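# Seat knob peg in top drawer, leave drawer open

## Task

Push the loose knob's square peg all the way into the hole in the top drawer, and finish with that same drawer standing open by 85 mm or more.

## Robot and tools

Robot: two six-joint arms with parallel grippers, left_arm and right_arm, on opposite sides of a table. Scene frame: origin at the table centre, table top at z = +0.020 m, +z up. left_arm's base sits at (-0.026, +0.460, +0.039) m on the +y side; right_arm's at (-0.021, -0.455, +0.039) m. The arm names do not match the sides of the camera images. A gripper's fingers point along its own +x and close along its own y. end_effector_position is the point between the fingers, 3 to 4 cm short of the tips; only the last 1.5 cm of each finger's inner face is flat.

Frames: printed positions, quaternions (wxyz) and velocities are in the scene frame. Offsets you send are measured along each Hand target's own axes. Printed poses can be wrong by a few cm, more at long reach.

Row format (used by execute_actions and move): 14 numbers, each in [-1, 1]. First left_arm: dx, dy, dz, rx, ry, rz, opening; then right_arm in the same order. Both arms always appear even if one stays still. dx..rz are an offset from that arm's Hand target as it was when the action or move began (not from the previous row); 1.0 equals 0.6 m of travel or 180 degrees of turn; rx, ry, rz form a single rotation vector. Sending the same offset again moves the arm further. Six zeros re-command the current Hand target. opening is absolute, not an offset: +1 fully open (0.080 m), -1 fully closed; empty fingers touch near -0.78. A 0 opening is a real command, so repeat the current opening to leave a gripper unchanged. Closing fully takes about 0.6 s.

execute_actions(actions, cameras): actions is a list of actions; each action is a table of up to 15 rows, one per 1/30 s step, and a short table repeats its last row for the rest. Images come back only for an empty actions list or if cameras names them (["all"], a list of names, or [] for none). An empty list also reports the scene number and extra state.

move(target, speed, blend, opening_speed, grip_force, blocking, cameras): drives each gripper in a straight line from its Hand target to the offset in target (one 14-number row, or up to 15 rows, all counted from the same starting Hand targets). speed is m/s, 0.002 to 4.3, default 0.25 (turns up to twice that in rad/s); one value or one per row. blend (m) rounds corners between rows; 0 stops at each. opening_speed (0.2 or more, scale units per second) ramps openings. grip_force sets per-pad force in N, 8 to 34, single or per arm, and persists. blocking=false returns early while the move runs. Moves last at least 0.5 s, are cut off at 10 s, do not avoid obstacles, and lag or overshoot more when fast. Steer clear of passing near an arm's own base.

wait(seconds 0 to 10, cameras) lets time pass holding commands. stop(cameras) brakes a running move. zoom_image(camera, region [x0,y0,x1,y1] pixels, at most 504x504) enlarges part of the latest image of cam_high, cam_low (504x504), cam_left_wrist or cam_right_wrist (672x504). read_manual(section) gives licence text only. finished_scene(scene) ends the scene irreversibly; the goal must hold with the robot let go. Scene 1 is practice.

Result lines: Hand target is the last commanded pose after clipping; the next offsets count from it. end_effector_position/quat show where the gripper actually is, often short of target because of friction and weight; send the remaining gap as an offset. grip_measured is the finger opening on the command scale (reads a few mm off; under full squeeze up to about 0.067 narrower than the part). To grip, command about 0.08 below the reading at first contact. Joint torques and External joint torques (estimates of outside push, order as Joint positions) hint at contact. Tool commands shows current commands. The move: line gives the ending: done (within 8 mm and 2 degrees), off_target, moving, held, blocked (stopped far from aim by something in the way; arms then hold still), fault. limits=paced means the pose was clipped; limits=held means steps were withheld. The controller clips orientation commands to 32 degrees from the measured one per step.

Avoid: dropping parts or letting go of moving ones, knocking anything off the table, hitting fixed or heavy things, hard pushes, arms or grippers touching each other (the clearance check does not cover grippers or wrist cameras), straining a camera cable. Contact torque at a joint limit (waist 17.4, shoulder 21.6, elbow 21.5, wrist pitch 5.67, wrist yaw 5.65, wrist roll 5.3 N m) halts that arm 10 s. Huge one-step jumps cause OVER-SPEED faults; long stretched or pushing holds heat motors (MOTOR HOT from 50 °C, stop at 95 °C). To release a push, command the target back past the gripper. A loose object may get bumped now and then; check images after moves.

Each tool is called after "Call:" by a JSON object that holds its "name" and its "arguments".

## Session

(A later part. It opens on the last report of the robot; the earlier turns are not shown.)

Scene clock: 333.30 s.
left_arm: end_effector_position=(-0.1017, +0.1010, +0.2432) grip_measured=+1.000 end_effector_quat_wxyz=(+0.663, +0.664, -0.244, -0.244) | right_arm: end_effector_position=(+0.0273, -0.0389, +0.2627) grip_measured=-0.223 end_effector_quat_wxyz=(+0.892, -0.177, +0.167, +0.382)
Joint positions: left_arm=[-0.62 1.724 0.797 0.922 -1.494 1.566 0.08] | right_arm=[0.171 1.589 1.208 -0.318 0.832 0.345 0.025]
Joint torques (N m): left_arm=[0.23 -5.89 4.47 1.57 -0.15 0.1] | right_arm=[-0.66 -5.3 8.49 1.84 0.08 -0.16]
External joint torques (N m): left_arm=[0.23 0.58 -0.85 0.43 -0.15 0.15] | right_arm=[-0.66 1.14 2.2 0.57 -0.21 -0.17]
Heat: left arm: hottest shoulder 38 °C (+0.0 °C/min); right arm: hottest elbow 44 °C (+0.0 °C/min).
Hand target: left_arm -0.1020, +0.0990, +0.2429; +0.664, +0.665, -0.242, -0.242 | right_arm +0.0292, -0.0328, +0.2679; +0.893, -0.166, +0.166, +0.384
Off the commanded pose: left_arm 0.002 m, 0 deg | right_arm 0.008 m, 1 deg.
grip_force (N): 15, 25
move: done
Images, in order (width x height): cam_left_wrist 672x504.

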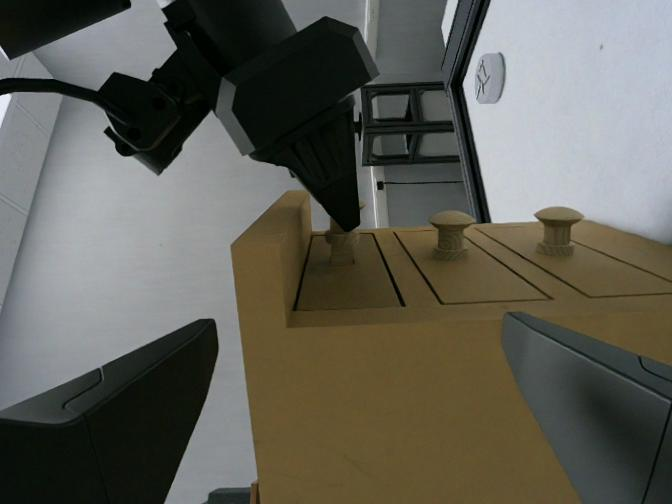

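Call:
{"name": "move", "arguments": {"target": [[0,0,0,0,0,0,1.0,-0.02207,-0.00546,-0.01155,0,0,0,-0.25],[0,0,0,0,0,0,1.0,-0.00855,-0.00514,-0.00505,0,0,0,-0.25],[0,0,0,0,0,0,1.0,0.00046,-0.00493,-0.00072,0,0,0,-0.25]], "speed": [0.08,0.03,0.02], "cameras": ["cam_left_wrist"]}}

Call:
{"name": "zoom_image", "arguments": {"camera": "cam_left_wrist", "region": [322, 238, 364, 270]}}

Scene clock: 336.50 s.
left_arm: end_effector_position=(-0.1017, +0.1010, +0.2432) grip_measured=+1.000 end_effector_quat_wxyz=(+0.663, +0.664, -0.244, -0.244) | right_arm: end_effector_position=(+0.0293, -0.0406, +0.2632) grip_measured=-0.223 end_effector_quat_wxyz=(+0.892, -0.176, +0.167, +0.382)
Joint positions: left_arm=[-0.62 1.724 0.797 0.922 -1.494 1.566 0.08] | right_arm=[0.166 1.579 1.199 -0.312 0.827 0.339 0.025]
Joint torques (N m): left_arm=[0.25 -5.91 4.46 1.57 -0.15 0.1] | right_arm=[-0.89 -5.26 8.4 1.83 0.01 -0.13]
External joint torques (N m): left_arm=[0.28 0.56 -0.87 0.43 -0.15 0.15] | right_arm=[-0.87 0.99 2.19 0.58 -0.28 -0.14]
Heat: left arm: hottest shoulder 38 °C (+0.0 °C/min); right arm: hottest elbow 44 °C (+0.0 °C/min).
Hand target: left_arm -0.1020, +0.0990, +0.2429; +0.664, +0.665, -0.242, -0.242 | right_arm +0.0316, -0.0348, +0.2679; +0.893, -0.167, +0.166, +0.384
Off the commanded pose: left_arm 0.002 m, 0 deg | right_arm 0.008 m, 1 deg.
grip_force (N): 15, 25
move: done
Images, in order (width x height): cam_left_wrist 672x504.

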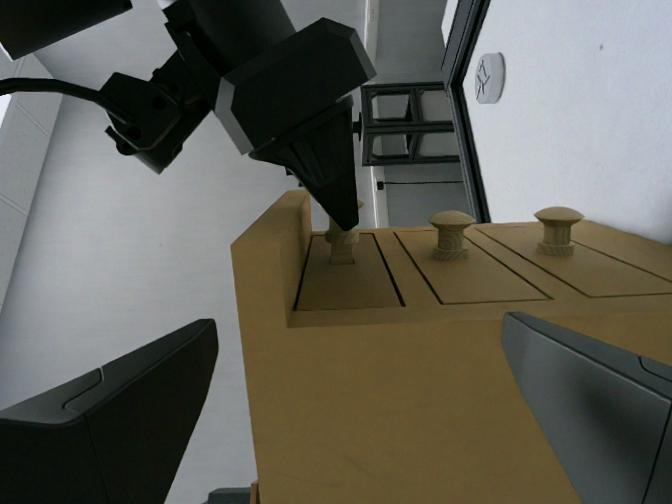

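Scaled by 12.000 from the camera's 672x504 image, which has a finer 960x720 frame.

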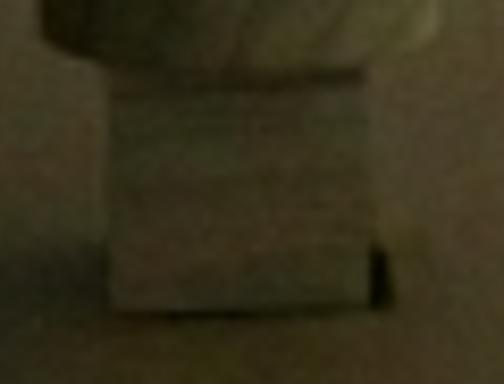

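Call:
{"name": "move", "arguments": {"target": [[0,0,0,0,0,0,1.0,-0.02189,-0.00028,-0.01216,0,0,0,-0.25],[0,0,0,0,0,0,1.0,-0.00837,0.00004,-0.00566,0,0,0,-0.25],[0,0,0,0,0,0,1.0,0.00064,0.00025,-0.00133,0,0,0,-0.25]], "speed": [0.08,0.03,0.02], "cameras": ["cam_left_wrist"]}}

Call:
{"name": "zoom_image", "arguments": {"camera": "cam_left_wrist", "region": [322, 238, 364, 270]}}

Scene clock: 338.80 s.
left_arm: end_effector_position=(-0.1017, +0.1010, +0.2432) grip_measured=+1.000 end_effector_quat_wxyz=(+0.663, +0.664, -0.244, -0.244) | right_arm: end_effector_position=(+0.0293, -0.0407, +0.2625) grip_measured=-0.223 end_effector_quat_wxyz=(+0.892, -0.176, +0.167, +0.382)
Joint positions: left_arm=[-0.62 1.724 0.797 0.922 -1.494 1.566 0.08] | right_arm=[0.166 1.579 1.196 -0.308 0.828 0.34 0.025]
Joint torques (N m): left_arm=[0.23 -5.9 4.46 1.57 -0.16 0.1] | right_arm=[-0.8 -5.54 8.11 1.75 -0.03 -0.15]
External joint torques (N m): left_arm=[0.23 0.53 -0.81 0.44 -0.15 0.15] | right_arm=[-0.8 0.84 1.77 0.46 -0.32 -0.16]
Heat: left arm: hottest shoulder 38 °C (+0.0 °C/min); right arm: hottest elbow 44 °C (+0.0 °C/min).
Hand target: left_arm -0.1020, +0.0990, +0.2429; +0.664, +0.665, -0.242, -0.242 | right_arm +0.0315, -0.0348, +0.2671; +0.893, -0.166, +0.166, +0.384
Off the commanded pose: left_arm 0.002 m, 0 deg | right_arm 0.008 m, 1 deg.
grip_force (N): 15, 25
move: done
Images, in order (width x height): cam_left_wrist 672x504.

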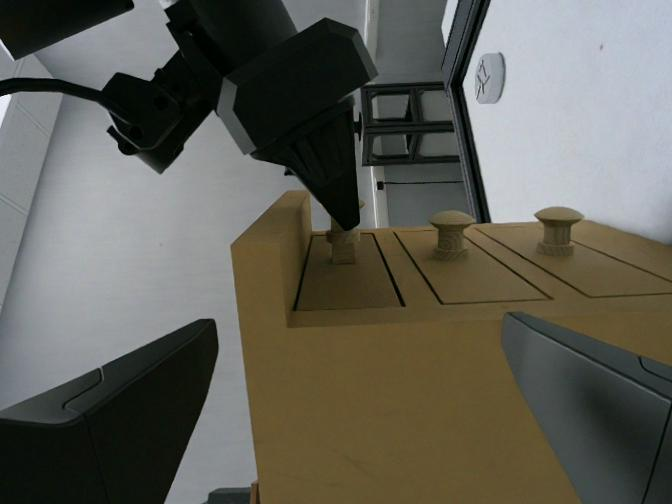

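Scaled by 12.000 from the camera's 672x504 image, which has a finer 960x720 frame.

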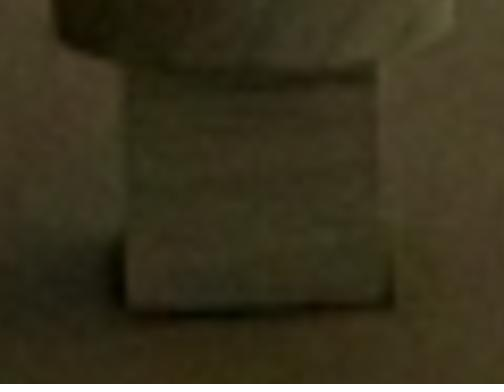

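Call:
{"name": "zoom_image", "arguments": {"camera": "cam_left_wrist", "region": [329, 252, 357, 268]}}

Call:
{"name": "zoom_image", "arguments": {"camera": "cam_left_wrist", "region": [290, 225, 410, 315]}}

Scaled by 18.000 from the camera's 672x504 image, which has a finer 960x720 frame.

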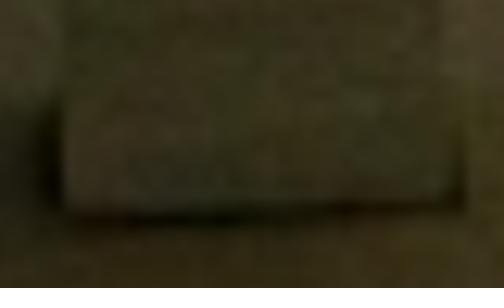

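Scaled by 4.200 from the camera's 672x504 image, which has a finer 960x720 frame.

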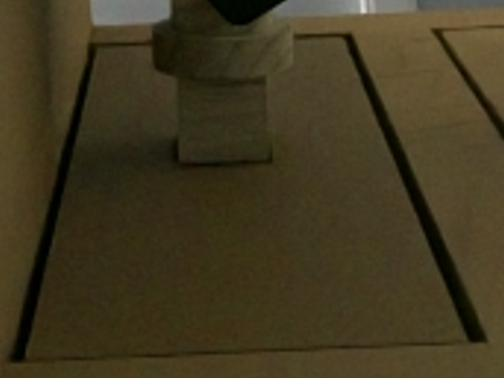

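Call:
{"name": "zoom_image", "arguments": {"camera": "cam_left_wrist", "region": [420, 202, 484, 266]}}

Call:
{"name": "zoom_image", "arguments": {"camera": "cam_left_wrist", "region": [526, 198, 590, 262]}}

Call:
{"name": "zoom_image", "arguments": {"camera": "cam_left_wrist", "region": [312, 206, 376, 270]}}

Scaled by 7.875 from the camera's 672x504 image, which has a finer 960x720 frame.

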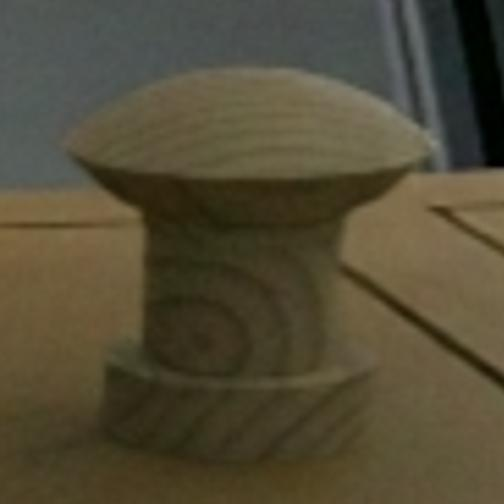

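Scaled by 7.875 from the camera's 672x504 image, which has a finer 960x720 frame.

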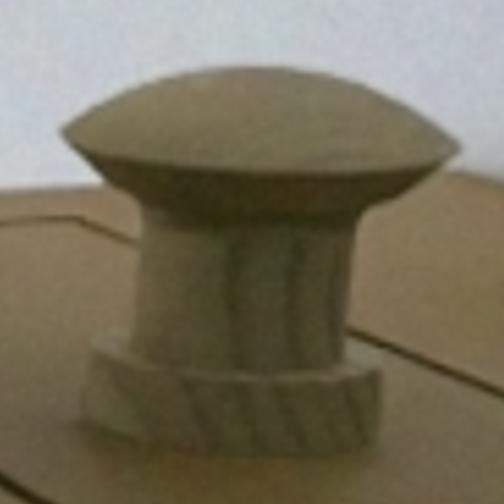

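Scaled by 7.875 from the camera's 672x504 image, which has a finer 960x720 frame.

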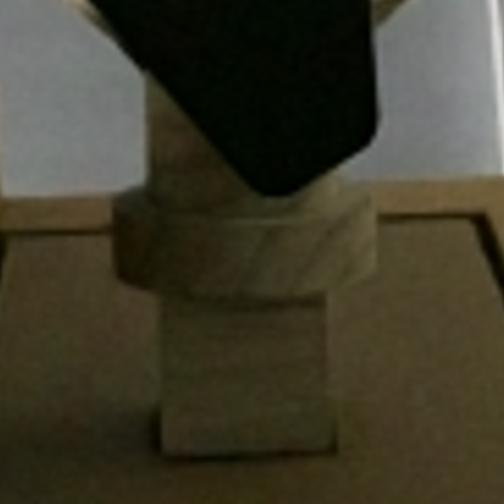

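Call:
{"name": "move", "arguments": {"target": [[0,0,0,0,0,0,1.0,-0.02265,0.00002,-0.0106,0,0,0,-0.25],[0,0,0,0,0,0,1.0,-0.00913,0.00034,-0.0041,0,0,0,-0.25],[0,0,0,0,0,0,1.0,0.00138,0.00058,0.00095,0,0,0,-0.25]], "speed": [0.08,0.03,0.02], "cameras": ["cam_left_wrist"]}}

Call:
{"name": "zoom_image", "arguments": {"camera": "cam_left_wrist", "region": [322, 238, 364, 270]}}

Scene clock: 342.70 s.
left_arm: end_effector_position=(-0.1017, +0.1010, +0.2432) grip_measured=+1.000 end_effector_quat_wxyz=(+0.663, +0.664, -0.244, -0.244) | right_arm: end_effector_position=(+0.0295, -0.0403, +0.2624) grip_measured=-0.223 end_effector_quat_wxyz=(+0.892, -0.177, +0.166, +0.382)
Joint positions: left_arm=[-0.62 1.724 0.797 0.922 -1.494 1.566 0.08] | right_arm=[0.165 1.581 1.198 -0.309 0.828 0.339 0.025]
Joint torques (N m): left_arm=[0.23 -5.9 4.46 1.57 -0.15 0.1] | right_arm=[-0.89 -5.07 8.29 1.89 -0.03 -0.2]
External joint torques (N m): left_arm=[0.23 0.59 -0.87 0.42 -0.15 0.15] | right_arm=[-0.86 1.24 2.08 0.64 -0.32 -0.22]
Heat: left arm: hottest shoulder 38 °C (+0.0 °C/min); right arm: hottest elbow 44 °C (+0.0 °C/min).
Hand target: left_arm -0.1020, +0.0990, +0.2429; +0.664, +0.665, -0.242, -0.242 | right_arm +0.0319, -0.0338, +0.2671; +0.893, -0.167, +0.166, +0.384
Off the commanded pose: left_arm 0.002 m, 0 deg | right_arm 0.008 m, 1 deg.
grip_force (N): 15, 25
move: done
Images, in order (width x height): cam_left_wrist 672x504.

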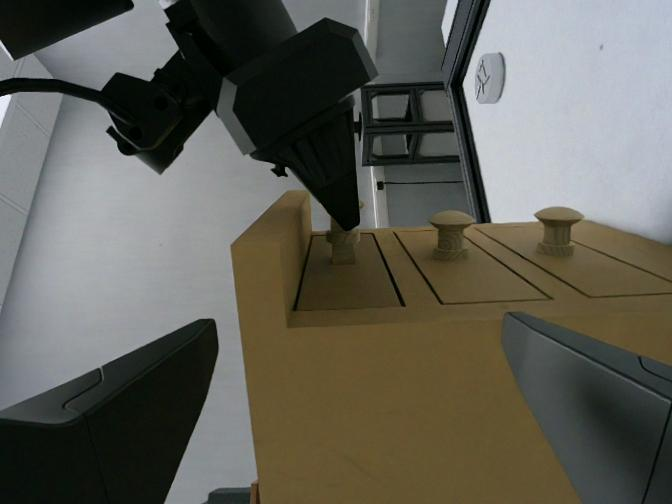

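Scaled by 12.000 from the camera's 672x504 image, which has a finer 960x720 frame.

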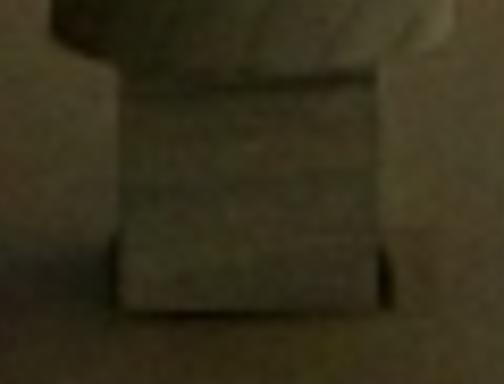

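Call:
{"name": "zoom_image", "arguments": {"camera": "cam_left_wrist", "region": [346, 254, 360, 268]}}

Call:
{"name": "zoom_image", "arguments": {"camera": "cam_left_wrist", "region": [326, 254, 340, 268]}}

Scaled by 36.000 from the camera's 672x504 image, which has a finer 960x720 frame.

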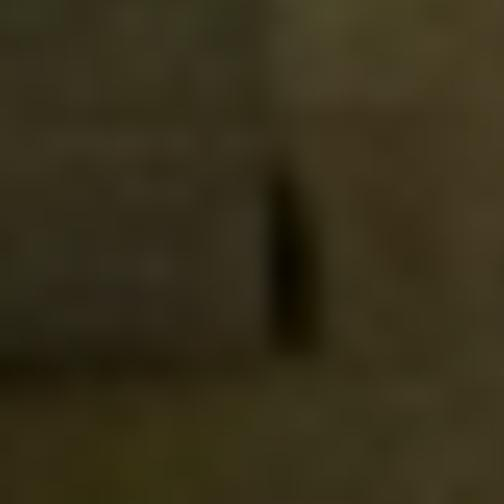

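Scaled by 36.000 from the camera's 672x504 image, which has a finer 960x720 frame.

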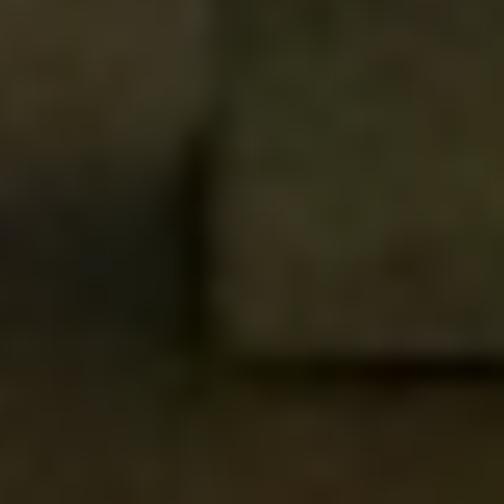

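Call:
{"name": "zoom_image", "arguments": {"camera": "cam_left_wrist", "region": [326, 236, 361, 256]}}

Call:
{"name": "zoom_image", "arguments": {"camera": "cam_left_wrist", "region": [326, 250, 361, 270]}}

Scaled by 14.400 from the camera's 672x504 image, which has a finer 960x720 frame.

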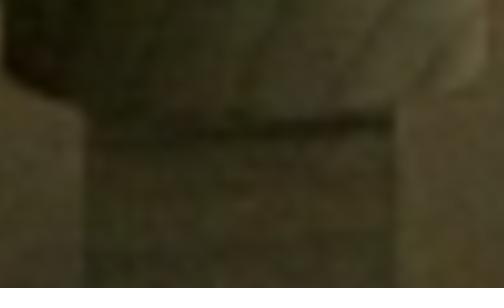

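Scaled by 14.400 from the camera's 672x504 image, which has a finer 960x720 frame.

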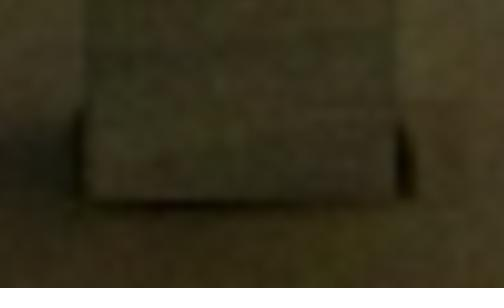

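Call:
{"name": "move", "arguments": {"target": [[0,0,0,0,0,0,1.0,-0.02261,0.0014,-0.01077,-0.02517,-0.00083,-0.01172,-0.25],[0,0,0,0,0,0,1.0,-0.00909,0.00172,-0.00427,-0.02517,-0.00083,-0.01172,-0.25],[0,0,0,0,0,0,1.0,-0.00008,0.00193,0.00006,-0.02517,-0.00083,-0.01172,-0.25]], "speed": [0.08,0.03,0.02], "cameras": ["cam_left_wrist"]}}

Call:
{"name": "zoom_image", "arguments": {"camera": "cam_left_wrist", "region": [326, 250, 361, 270]}}

Call:
{"name": "zoom_image", "arguments": {"camera": "cam_left_wrist", "region": [346, 254, 360, 268]}}

Call:
{"name": "zoom_image", "arguments": {"camera": "cam_left_wrist", "region": [326, 254, 340, 268]}}

Scene clock: 348.23 s.
left_arm: end_effector_position=(-0.1017, +0.1010, +0.2432) grip_measured=+1.000 end_effector_quat_wxyz=(+0.663, +0.664, -0.244, -0.244) | right_arm: end_effector_position=(+0.0286, -0.0396, +0.2626) grip_measured=-0.223 end_effector_quat_wxyz=(+0.891, -0.214, +0.146, +0.372)
Joint positions: left_arm=[-0.62 1.724 0.797 0.922 -1.494 1.566 0.08] | right_arm=[0.179 1.603 1.219 -0.33 0.874 0.282 0.025]
Joint torques (N m): left_arm=[0.22 -5.9 4.46 1.57 -0.15 0.1] | right_arm=[-0.9 -5.28 8.57 1.91 -0.06 -0.14]
External joint torques (N m): left_arm=[0.23 0.55 -0.84 0.43 -0.15 0.15] | right_arm=[-0.91 1.2 2.31 0.66 -0.36 -0.15]
Heat: left arm: hottest shoulder 38 °C (+0.0 °C/min); right arm: hottest wrist pitch 45 °C (+0.0 °C/min).
Hand target: left_arm -0.1020, +0.0990, +0.2429; +0.664, +0.665, -0.242, -0.242 | right_arm +0.0310, -0.0330, +0.2671; +0.893, -0.204, +0.146, +0.374
Off the commanded pose: left_arm 0.002 m, 0 deg | right_arm 0.008 m, 1 deg.
grip_force (N): 15, 25
move: done
Images, in order (width x height): cam_left_wrist 672x504.

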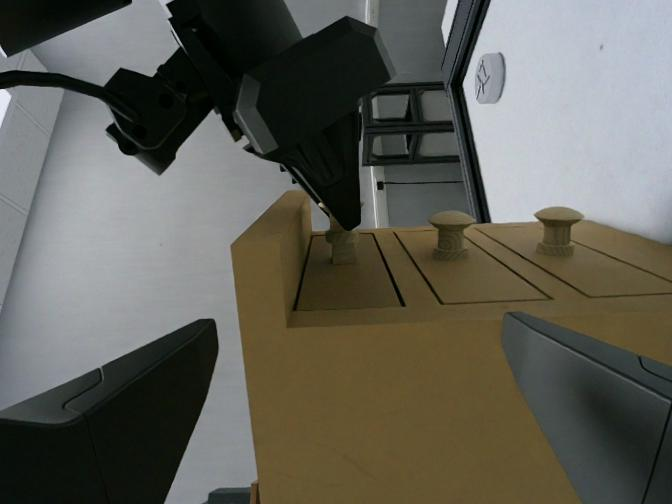

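Scaled by 14.400 from the camera's 672x504 image, which has a finer 960x720 frame.

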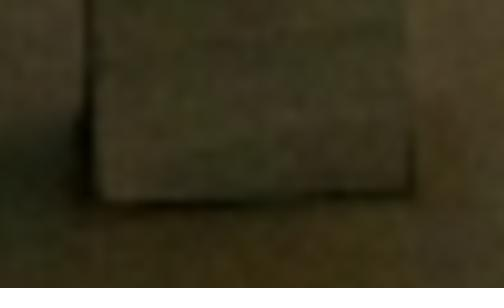

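Scaled by 36.000 from the camera's 672x504 image, which has a finer 960x720 frame.

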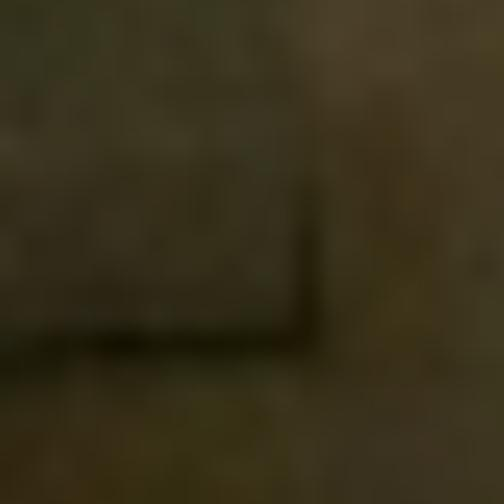

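Scaled by 36.000 from the camera's 672x504 image, which has a finer 960x720 frame.

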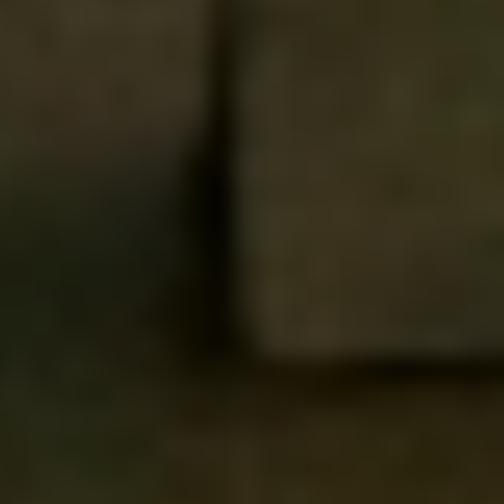

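Call:
{"name": "move", "arguments": {"target": [0,0,0,0,0,0,1.0,0.0045,0.0001,0.00217,0,0,0,-0.25], "speed": 0.02, "cameras": ["cam_left_wrist"]}}

Call:
{"name": "zoom_image", "arguments": {"camera": "cam_left_wrist", "region": [326, 250, 361, 270]}}

Call:
{"name": "zoom_image", "arguments": {"camera": "cam_left_wrist", "region": [312, 206, 376, 270]}}

Scene clock: 350.17 s.
left_arm: end_effector_position=(-0.1017, +0.1010, +0.2432) grip_measured=+1.000 end_effector_quat_wxyz=(+0.663, +0.664, -0.244, -0.244) | right_arm: end_effector_position=(+0.0296, -0.0392, +0.2622) grip_measured=-0.223 end_effector_quat_wxyz=(+0.891, -0.217, +0.146, +0.371)
Joint positions: left_arm=[-0.62 1.724 0.797 0.922 -1.494 1.566 0.08] | right_arm=[0.176 1.605 1.22 -0.329 0.874 0.276 0.025]
Joint torques (N m): left_arm=[0.23 -5.88 4.46 1.57 -0.16 0.1] | right_arm=[-1.26 -4.79 9.17 2.24 -0.22 -0.19]
External joint torques (N m): left_arm=[0.24 0.55 -0.84 0.44 -0.16 0.15] | right_arm=[-1.26 1.75 2.9 0.99 -0.53 -0.21]
Heat: left arm: hottest shoulder 38 °C (+0.0 °C/min); right arm: hottest wrist pitch 45 °C (+0.0 °C/min).
Hand target: left_arm -0.1020, +0.0990, +0.2429; +0.664, +0.665, -0.242, -0.242 | right_arm +0.0329, -0.0308, +0.2670; +0.893, -0.204, +0.146, +0.374
Off the commanded pose: left_arm 0.002 m, 0 deg | right_arm 0.010 m, 2 deg.
grip_force (N): 15, 25
move: off_target (right_arm)
Images, in order (width x height): cam_left_wrist 672x504.

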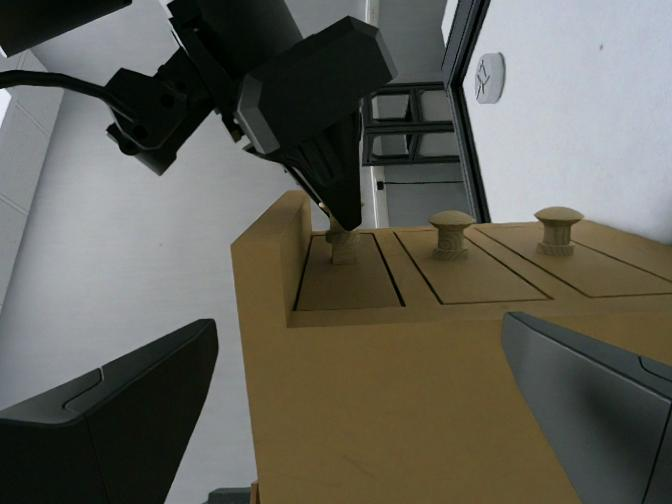

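Scaled by 14.400 from the camera's 672x504 image, which has a finer 960x720 frame.

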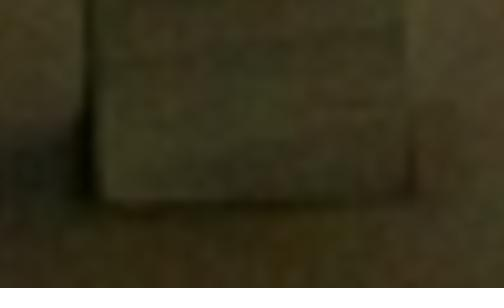

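Scaled by 7.875 from the camera's 672x504 image, which has a finer 960x720 frame.

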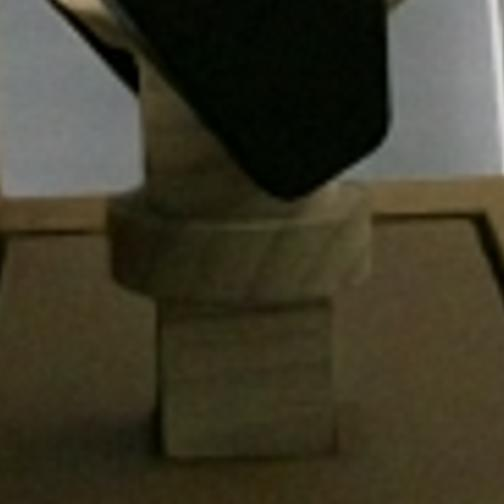

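Call:
{"name": "zoom_image", "arguments": {"camera": "cam_left_wrist", "region": [346, 254, 360, 268]}}

Call:
{"name": "zoom_image", "arguments": {"camera": "cam_left_wrist", "region": [326, 254, 340, 268]}}

Scaled by 36.000 from the camera's 672x504 image, which has a finer 960x720 frame.

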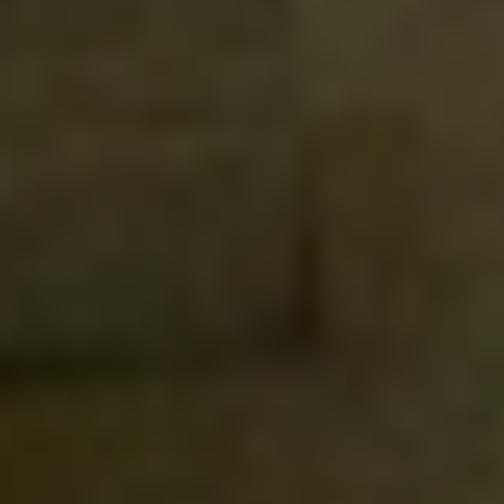

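Scaled by 36.000 from the camera's 672x504 image, which has a finer 960x720 frame.

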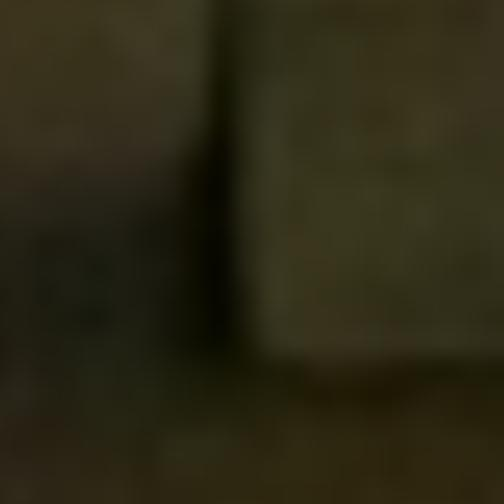

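Call:
{"name": "move", "arguments": {"target": [[0,0,0,0,0,0,1.0,-0.02733,-0.00012,-0.01242,0,0,0,-0.25],[0,0,0,0,0,0,1.0,-0.01381,0.0002,-0.00592,0,0,0,-0.25],[0,0,0,0,0,0,1.0,-0.00405,0.00043,-0.00123,0,0,0,-0.25]], "speed": [0.08,0.03,0.02], "cameras": ["cam_left_wrist"]}}

Call:
{"name": "zoom_image", "arguments": {"camera": "cam_left_wrist", "region": [326, 250, 361, 270]}}

Call:
{"name": "zoom_image", "arguments": {"camera": "cam_left_wrist", "region": [346, 254, 360, 268]}}

Call:
{"name": "zoom_image", "arguments": {"camera": "cam_left_wrist", "region": [326, 254, 340, 268]}}

Scene clock: 353.27 s.
left_arm: end_effector_position=(-0.1017, +0.1010, +0.2432) grip_measured=+1.000 end_effector_quat_wxyz=(+0.663, +0.664, -0.244, -0.244) | right_arm: end_effector_position=(+0.0284, -0.0392, +0.2630) grip_measured=-0.223 end_effector_quat_wxyz=(+0.891, -0.214, +0.146, +0.372)
Joint positions: left_arm=[-0.62 1.724 0.797 0.922 -1.494 1.566 0.08] | right_arm=[0.179 1.605 1.222 -0.331 0.875 0.281 0.025]
Joint torques (N m): left_arm=[0.23 -5.9 4.46 1.58 -0.15 0.1] | right_arm=[-1.02 -5.31 8.44 1.85 -0.07 -0.16]
External joint torques (N m): left_arm=[0.3 0.51 -0.82 0.45 -0.15 0.15] | right_arm=[-1.01 1.18 2.17 0.6 -0.38 -0.17]
Heat: left arm: hottest shoulder 38 °C (+0.0 °C/min); right arm: hottest wrist pitch 46 °C (+1.0 °C/min).
Hand target: left_arm -0.1020, +0.0990, +0.2429; +0.664, +0.665, -0.242, -0.242 | right_arm +0.0311, -0.0324, +0.2673; +0.893, -0.204, +0.146, +0.374
Off the commanded pose: left_arm 0.002 m, 0 deg | right_arm 0.008 m, 1 deg.
grip_force (N): 15, 25
move: done
Images, in order (width x height): cam_left_wrist 672x504.

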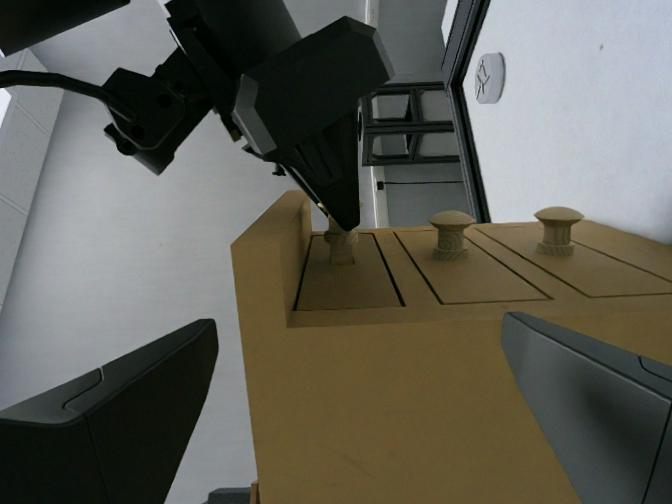

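Scaled by 14.400 from the camera's 672x504 image, which has a finer 960x720 frame.

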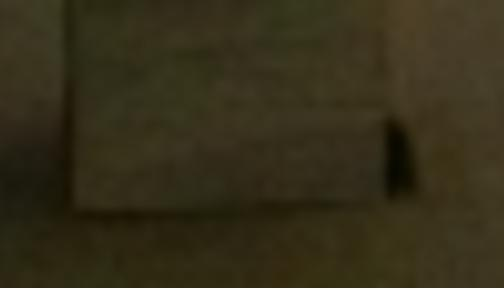

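Scaled by 36.000 from the camera's 672x504 image, which has a finer 960x720 frame.

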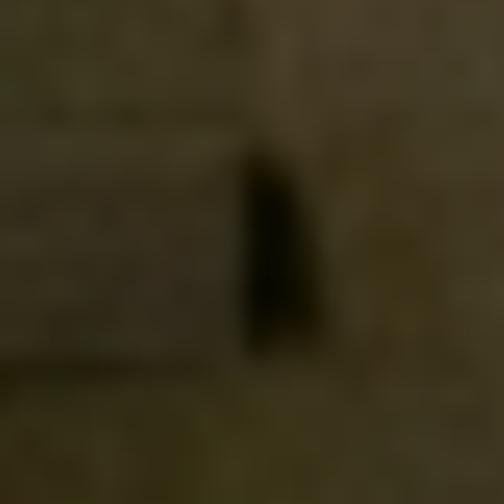

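Scaled by 36.000 from the camera's 672x504 image, which has a finer 960x720 frame.

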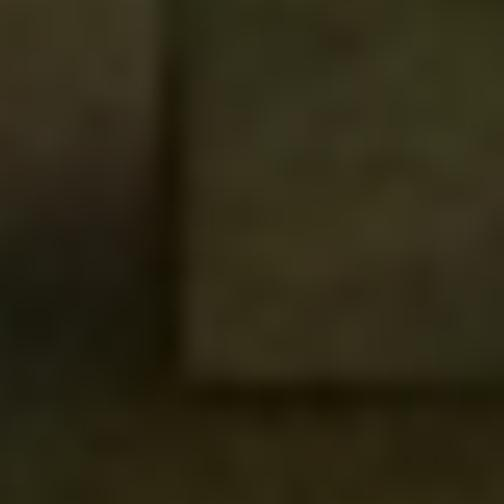

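Call:
{"name": "move", "arguments": {"target": [[0,0,0,0,0,0,1.0,-0.02178,-0.00164,-0.01233,0,0,0,-0.25],[0,0,0,0,0,0,1.0,-0.00826,-0.00132,-0.00583,0,0,0,-0.25],[0,0,0,0,0,0,1.0,0.00075,-0.00111,-0.0015,0,0,0,-0.25]], "speed": [0.08,0.03,0.02], "cameras": ["cam_left_wrist"]}}

Call:
{"name": "zoom_image", "arguments": {"camera": "cam_left_wrist", "region": [346, 254, 360, 268]}}

Call:
{"name": "zoom_image", "arguments": {"camera": "cam_left_wrist", "region": [326, 254, 340, 268]}}

Scene clock: 355.53 s.
left_arm: end_effector_position=(-0.1017, +0.1010, +0.2432) grip_measured=+1.000 end_effector_quat_wxyz=(+0.663, +0.664, -0.244, -0.244) | right_arm: end_effector_position=(+0.0289, -0.0396, +0.2624) grip_measured=-0.223 end_effector_quat_wxyz=(+0.891, -0.214, +0.146, +0.372)
Joint positions: left_arm=[-0.62 1.724 0.797 0.922 -1.494 1.566 0.08] | right_arm=[0.178 1.602 1.216 -0.326 0.873 0.279 0.025]
Joint torques (N m): left_arm=[0.24 -5.9 4.45 1.57 -0.16 0.1] | right_arm=[-0.89 -5.28 8.57 1.86 -0.06 -0.14]
External joint torques (N m): left_arm=[0.24 0.49 -0.8 0.45 -0.15 0.15] | right_arm=[-0.89 1.23 2.33 0.62 -0.37 -0.15]
Heat: left arm: hottest shoulder 38 °C (+0.0 °C/min); right arm: hottest wrist pitch 46 °C (+1.0 °C/min).
Hand target: left_arm -0.1020, +0.0990, +0.2429; +0.664, +0.665, -0.242, -0.242 | right_arm +0.0318, -0.0330, +0.2665; +0.893, -0.204, +0.146, +0.374
Off the commanded pose: left_arm 0.002 m, 0 deg | right_arm 0.008 m, 1 deg.
grip_force (N): 15, 25
move: done
Images, in order (width x height): cam_left_wrist 672x504.

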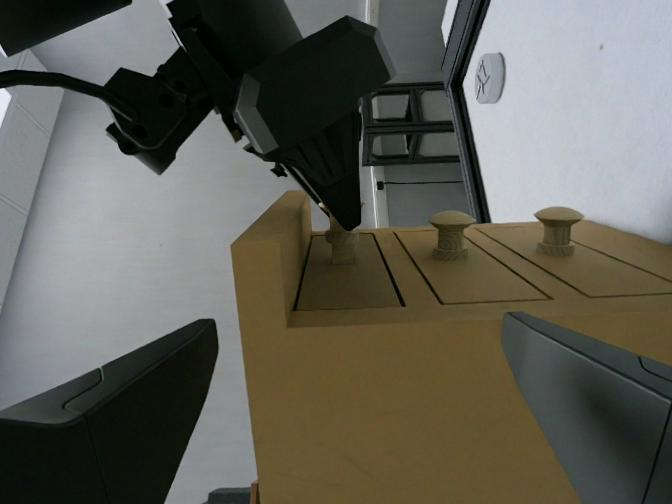

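Scaled by 36.000 from the camera's 672x504 image, which has a finer 960x720 frame.

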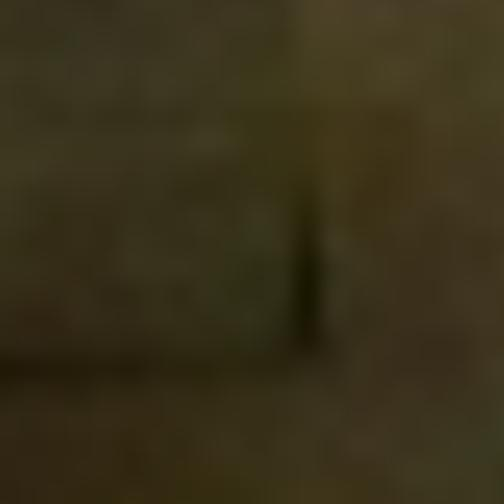

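Scaled by 36.000 from the camera's 672x504 image, which has a finer 960x720 frame.

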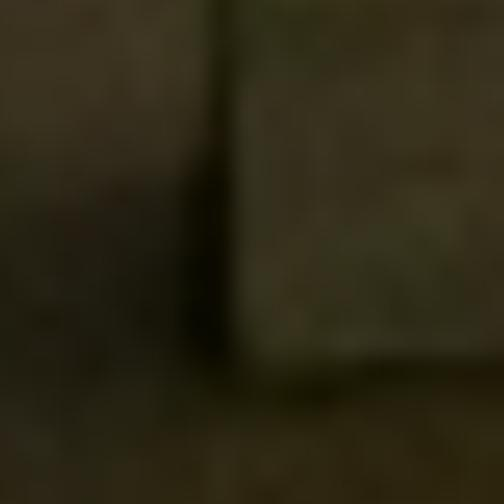

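Call:
{"name": "move", "arguments": {"target": [0,0,0,0,0,0,1.0,0.00225,-0.0002,0.00108,0,0,0,-0.25], "speed": 0.02, "cameras": ["cam_left_wrist"]}}

Call:
{"name": "zoom_image", "arguments": {"camera": "cam_left_wrist", "region": [346, 254, 360, 268]}}

Call:
{"name": "zoom_image", "arguments": {"camera": "cam_left_wrist", "region": [326, 254, 340, 268]}}

Call:
{"name": "zoom_image", "arguments": {"camera": "cam_left_wrist", "region": [312, 206, 376, 270]}}

Scene clock: 359.27 s.
left_arm: end_effector_position=(-0.1017, +0.1010, +0.2432) grip_measured=+1.000 end_effector_quat_wxyz=(+0.663, +0.664, -0.244, -0.244) | right_arm: end_effector_position=(+0.0294, -0.0394, +0.2621) grip_measured=-0.223 end_effector_quat_wxyz=(+0.891, -0.215, +0.146, +0.372)
Joint positions: left_arm=[-0.62 1.724 0.797 0.922 -1.494 1.566 0.08] | right_arm=[0.176 1.603 1.216 -0.325 0.873 0.276 0.025]
Joint torques (N m): left_arm=[0.24 -5.9 4.46 1.57 -0.15 0.1] | right_arm=[-1 -4.96 8.98 2.02 -0.13 -0.24]
External joint torques (N m): left_arm=[0.25 0.55 -0.85 0.44 -0.15 0.15] | right_arm=[-1.04 1.49 2.74 0.78 -0.43 -0.26]
Heat: left arm: hottest shoulder 38 °C (+0.0 °C/min); right arm: hottest wrist pitch 46 °C (+1.0 °C/min).
Hand target: left_arm -0.1020, +0.0990, +0.2429; +0.664, +0.665, -0.242, -0.242 | right_arm +0.0328, -0.0320, +0.2665; +0.893, -0.204, +0.146, +0.374
Off the commanded pose: left_arm 0.002 m, 0 deg | right_arm 0.009 m, 1 deg.
grip_force (N): 15, 25
move: off_target (right_arm)
Images, in order (width x height): cam_left_wrist 672x504.

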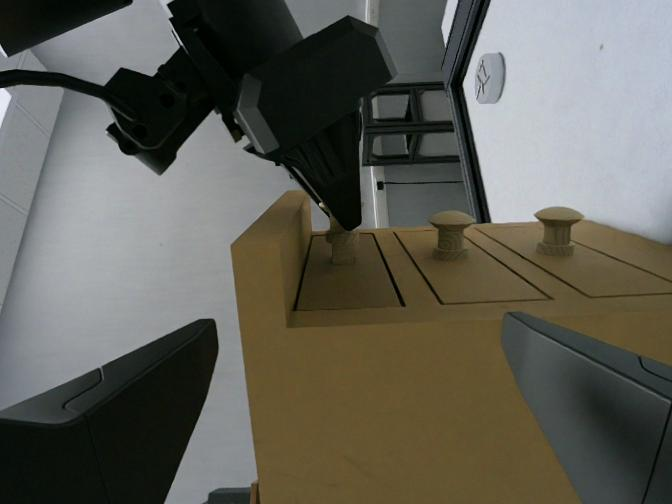

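Scaled by 36.000 from the camera's 672x504 image, which has a finer 960x720 frame.

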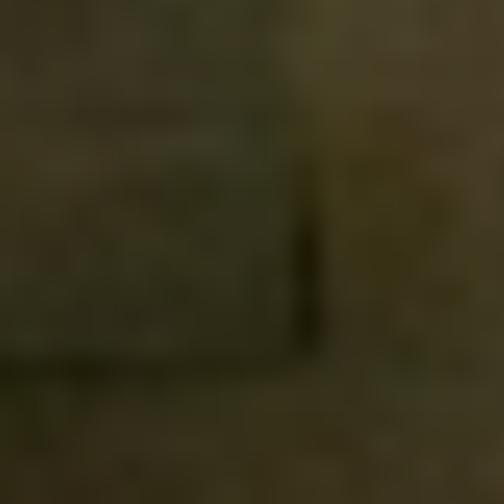

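Scaled by 36.000 from the camera's 672x504 image, which has a finer 960x720 frame.

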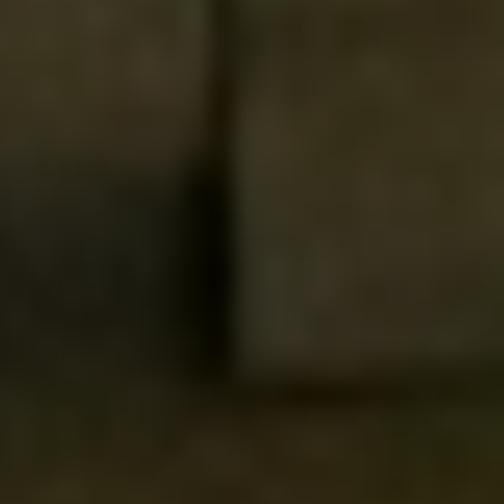

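Scaled by 7.875 from the camera's 672x504 image, which has a finer 960x720 frame.

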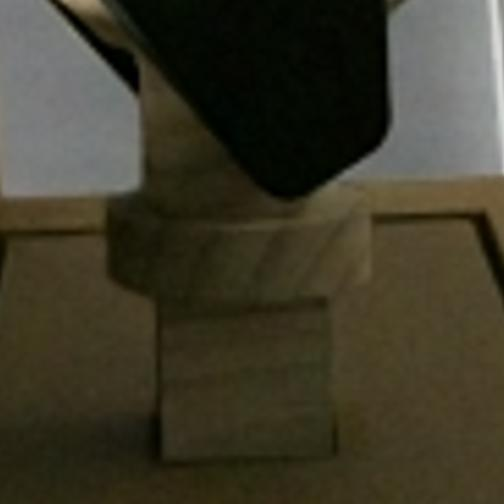

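Call:
{"name": "move", "arguments": {"target": [[0,0,0,0,0,0,1.0,-0.02471,-0.00114,-0.01204,0,0,0,-0.25],[0,0,0,0,0,0,1.0,-0.0112,-0.00082,-0.00555,0,0,0,-0.25],[0,0,0,0,0,0,1.0,-0.00068,-0.00056,-0.00049,0,0,0,-0.25]], "speed": [0.08,0.03,0.02], "cameras": ["cam_left_wrist"]}}

Call:
{"name": "zoom_image", "arguments": {"camera": "cam_left_wrist", "region": [346, 254, 360, 268]}}

Call:
{"name": "zoom_image", "arguments": {"camera": "cam_left_wrist", "region": [326, 254, 340, 268]}}

Scene clock: 361.53 s.
left_arm: end_effector_position=(-0.1017, +0.1010, +0.2432) grip_measured=+1.000 end_effector_quat_wxyz=(+0.663, +0.664, -0.244, -0.244) | right_arm: end_effector_position=(+0.0294, -0.0396, +0.2623) grip_measured=-0.223 end_effector_quat_wxyz=(+0.891, -0.215, +0.146, +0.372)
Joint positions: left_arm=[-0.62 1.724 0.797 0.922 -1.494 1.566 0.08] | right_arm=[0.176 1.602 1.216 -0.325 0.872 0.276 0.025]
Joint torques (N m): left_arm=[0.24 -5.89 4.47 1.57 -0.15 0.1] | right_arm=[-1.24 -5.19 8.68 1.98 -0.06 -0.14]
External joint torques (N m): left_arm=[0.27 0.58 -0.85 0.42 -0.15 0.15] | right_arm=[-1.24 1.33 2.39 0.73 -0.38 -0.16]
Heat: left arm: hottest elbow 39 °C (+1.0 °C/min); right arm: hottest wrist pitch 46 °C (+0.0 °C/min).
Hand target: left_arm -0.1020, +0.0990, +0.2429; +0.664, +0.665, -0.242, -0.242 | right_arm +0.0327, -0.0325, +0.2665; +0.893, -0.204, +0.146, +0.374
Off the commanded pose: left_arm 0.002 m, 0 deg | right_arm 0.009 m, 1 deg.
grip_force (N): 15, 25
move: off_target (right_arm)
Images, in order (width x height): cam_left_wrist 672x504.

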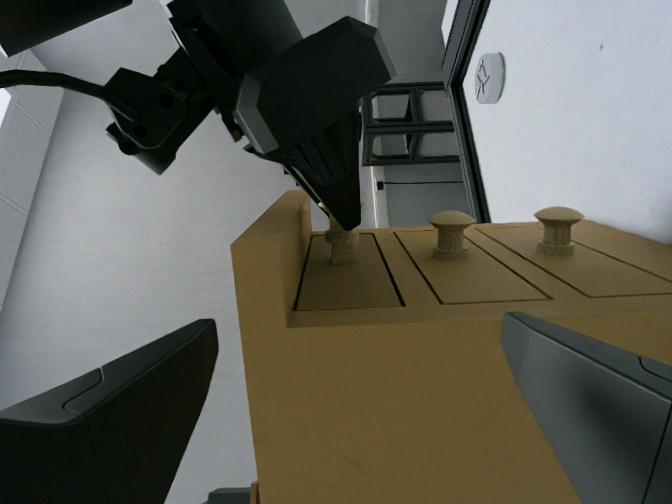

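Scaled by 36.000 from the camera's 672x504 image, which has a finer 960x720 frame.

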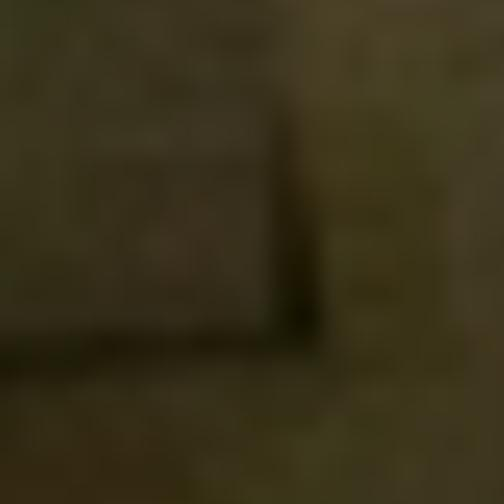

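Scaled by 36.000 from the camera's 672x504 image, which has a finer 960x720 frame.

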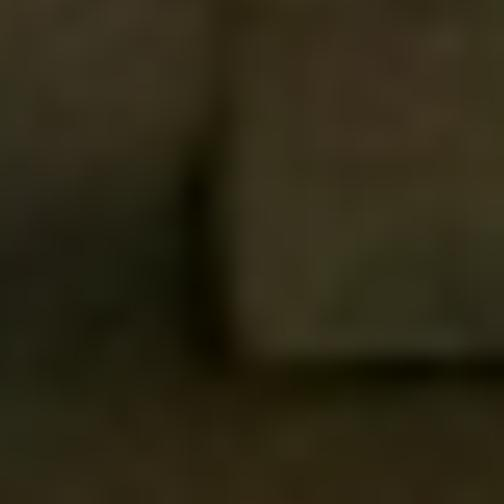

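Call:
{"name": "move", "arguments": {"target": [0,0,0,0,0,0,1.0,0.00107,0.00326,0.00146,0,0,0,-0.25], "speed": 0.01, "cameras": ["cam_left_wrist"]}}

Call:
{"name": "zoom_image", "arguments": {"camera": "cam_left_wrist", "region": [346, 254, 360, 268]}}

Call:
{"name": "zoom_image", "arguments": {"camera": "cam_left_wrist", "region": [326, 254, 340, 268]}}

Scene clock: 362.97 s.
left_arm: end_effector_position=(-0.1017, +0.1010, +0.2432) grip_measured=+1.000 end_effector_quat_wxyz=(+0.663, +0.664, -0.244, -0.244) | right_arm: end_effector_position=(+0.0297, -0.0390, +0.2620) grip_measured=-0.223 end_effector_quat_wxyz=(+0.891, -0.216, +0.145, +0.371)
Joint positions: left_arm=[-0.62 1.724 0.797 0.922 -1.494 1.566 0.08] | right_arm=[0.176 1.606 1.219 -0.326 0.876 0.276 0.025]
Joint torques (N m): left_arm=[0.24 -5.89 4.45 1.57 -0.15 0.1] | right_arm=[-0.88 -4.63 9.03 1.95 -0.19 -0.12]
External joint torques (N m): left_arm=[0.23 0.6 -0.89 0.42 -0.15 0.15] | right_arm=[-0.89 1.82 2.81 0.71 -0.49 -0.14]
Heat: left arm: hottest elbow 39 °C (+1.0 °C/min); right arm: hottest wrist pitch 46 °C (+0.0 °C/min).
Hand target: left_arm -0.1020, +0.0990, +0.2429; +0.664, +0.665, -0.242, -0.242 | right_arm +0.0318, -0.0305, +0.2665; +0.893, -0.204, +0.146, +0.374
Off the commanded pose: left_arm 0.002 m, 0 deg | right_arm 0.010 m, 1 deg.
grip_force (N): 15, 25
move: off_target (right_arm)
Images, in order (width x height): cam_left_wrist 672x504.

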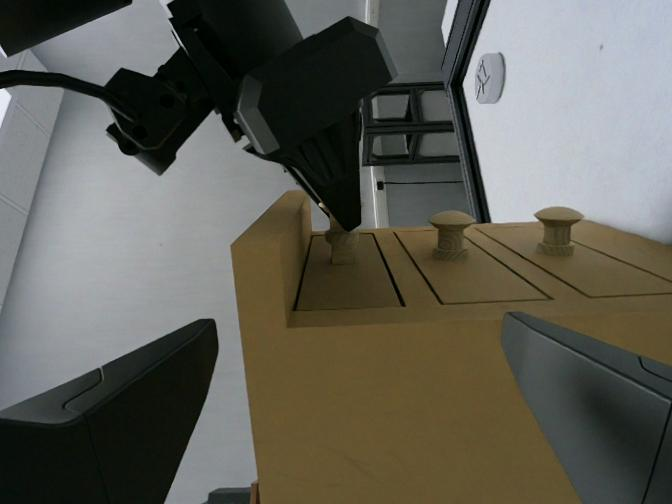

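Scaled by 36.000 from the camera's 672x504 image, which has a finer 960x720 frame.

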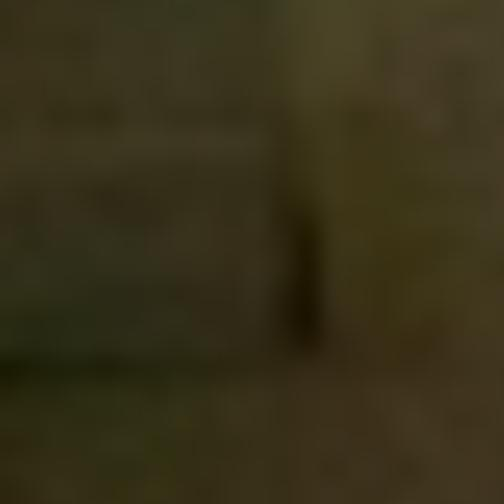

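Scaled by 36.000 from the camera's 672x504 image, which has a finer 960x720 frame.

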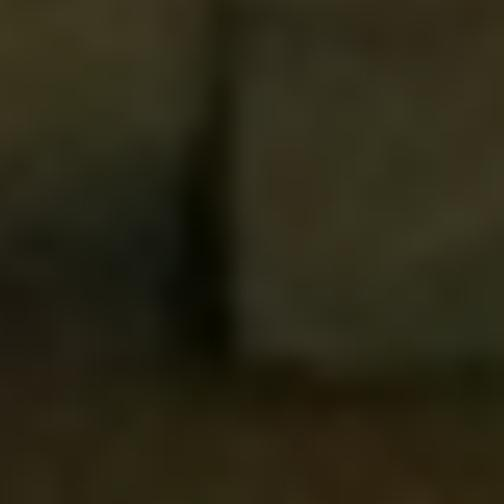

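Call:
{"name": "zoom_image", "arguments": {"camera": "cam_left_wrist", "region": [324, 240, 364, 268]}}

Call:
{"name": "zoom_image", "arguments": {"camera": "cam_left_wrist", "region": [312, 206, 376, 270]}}

Scaled by 12.600 from the camera's 672x504 image, which has a finer 960x720 frame.

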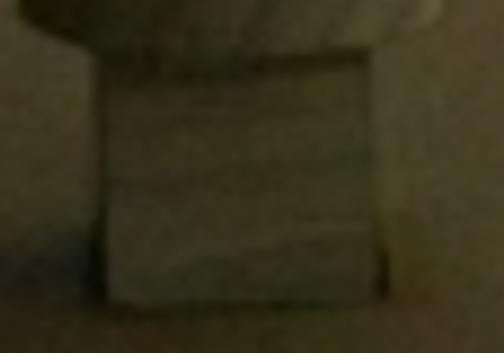

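Scaled by 7.875 from the camera's 672x504 image, which has a finer 960x720 frame.

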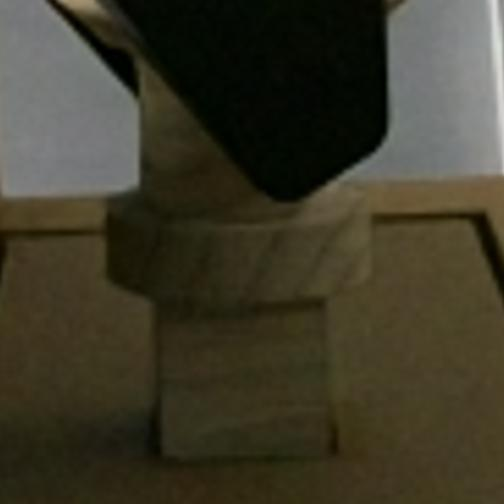

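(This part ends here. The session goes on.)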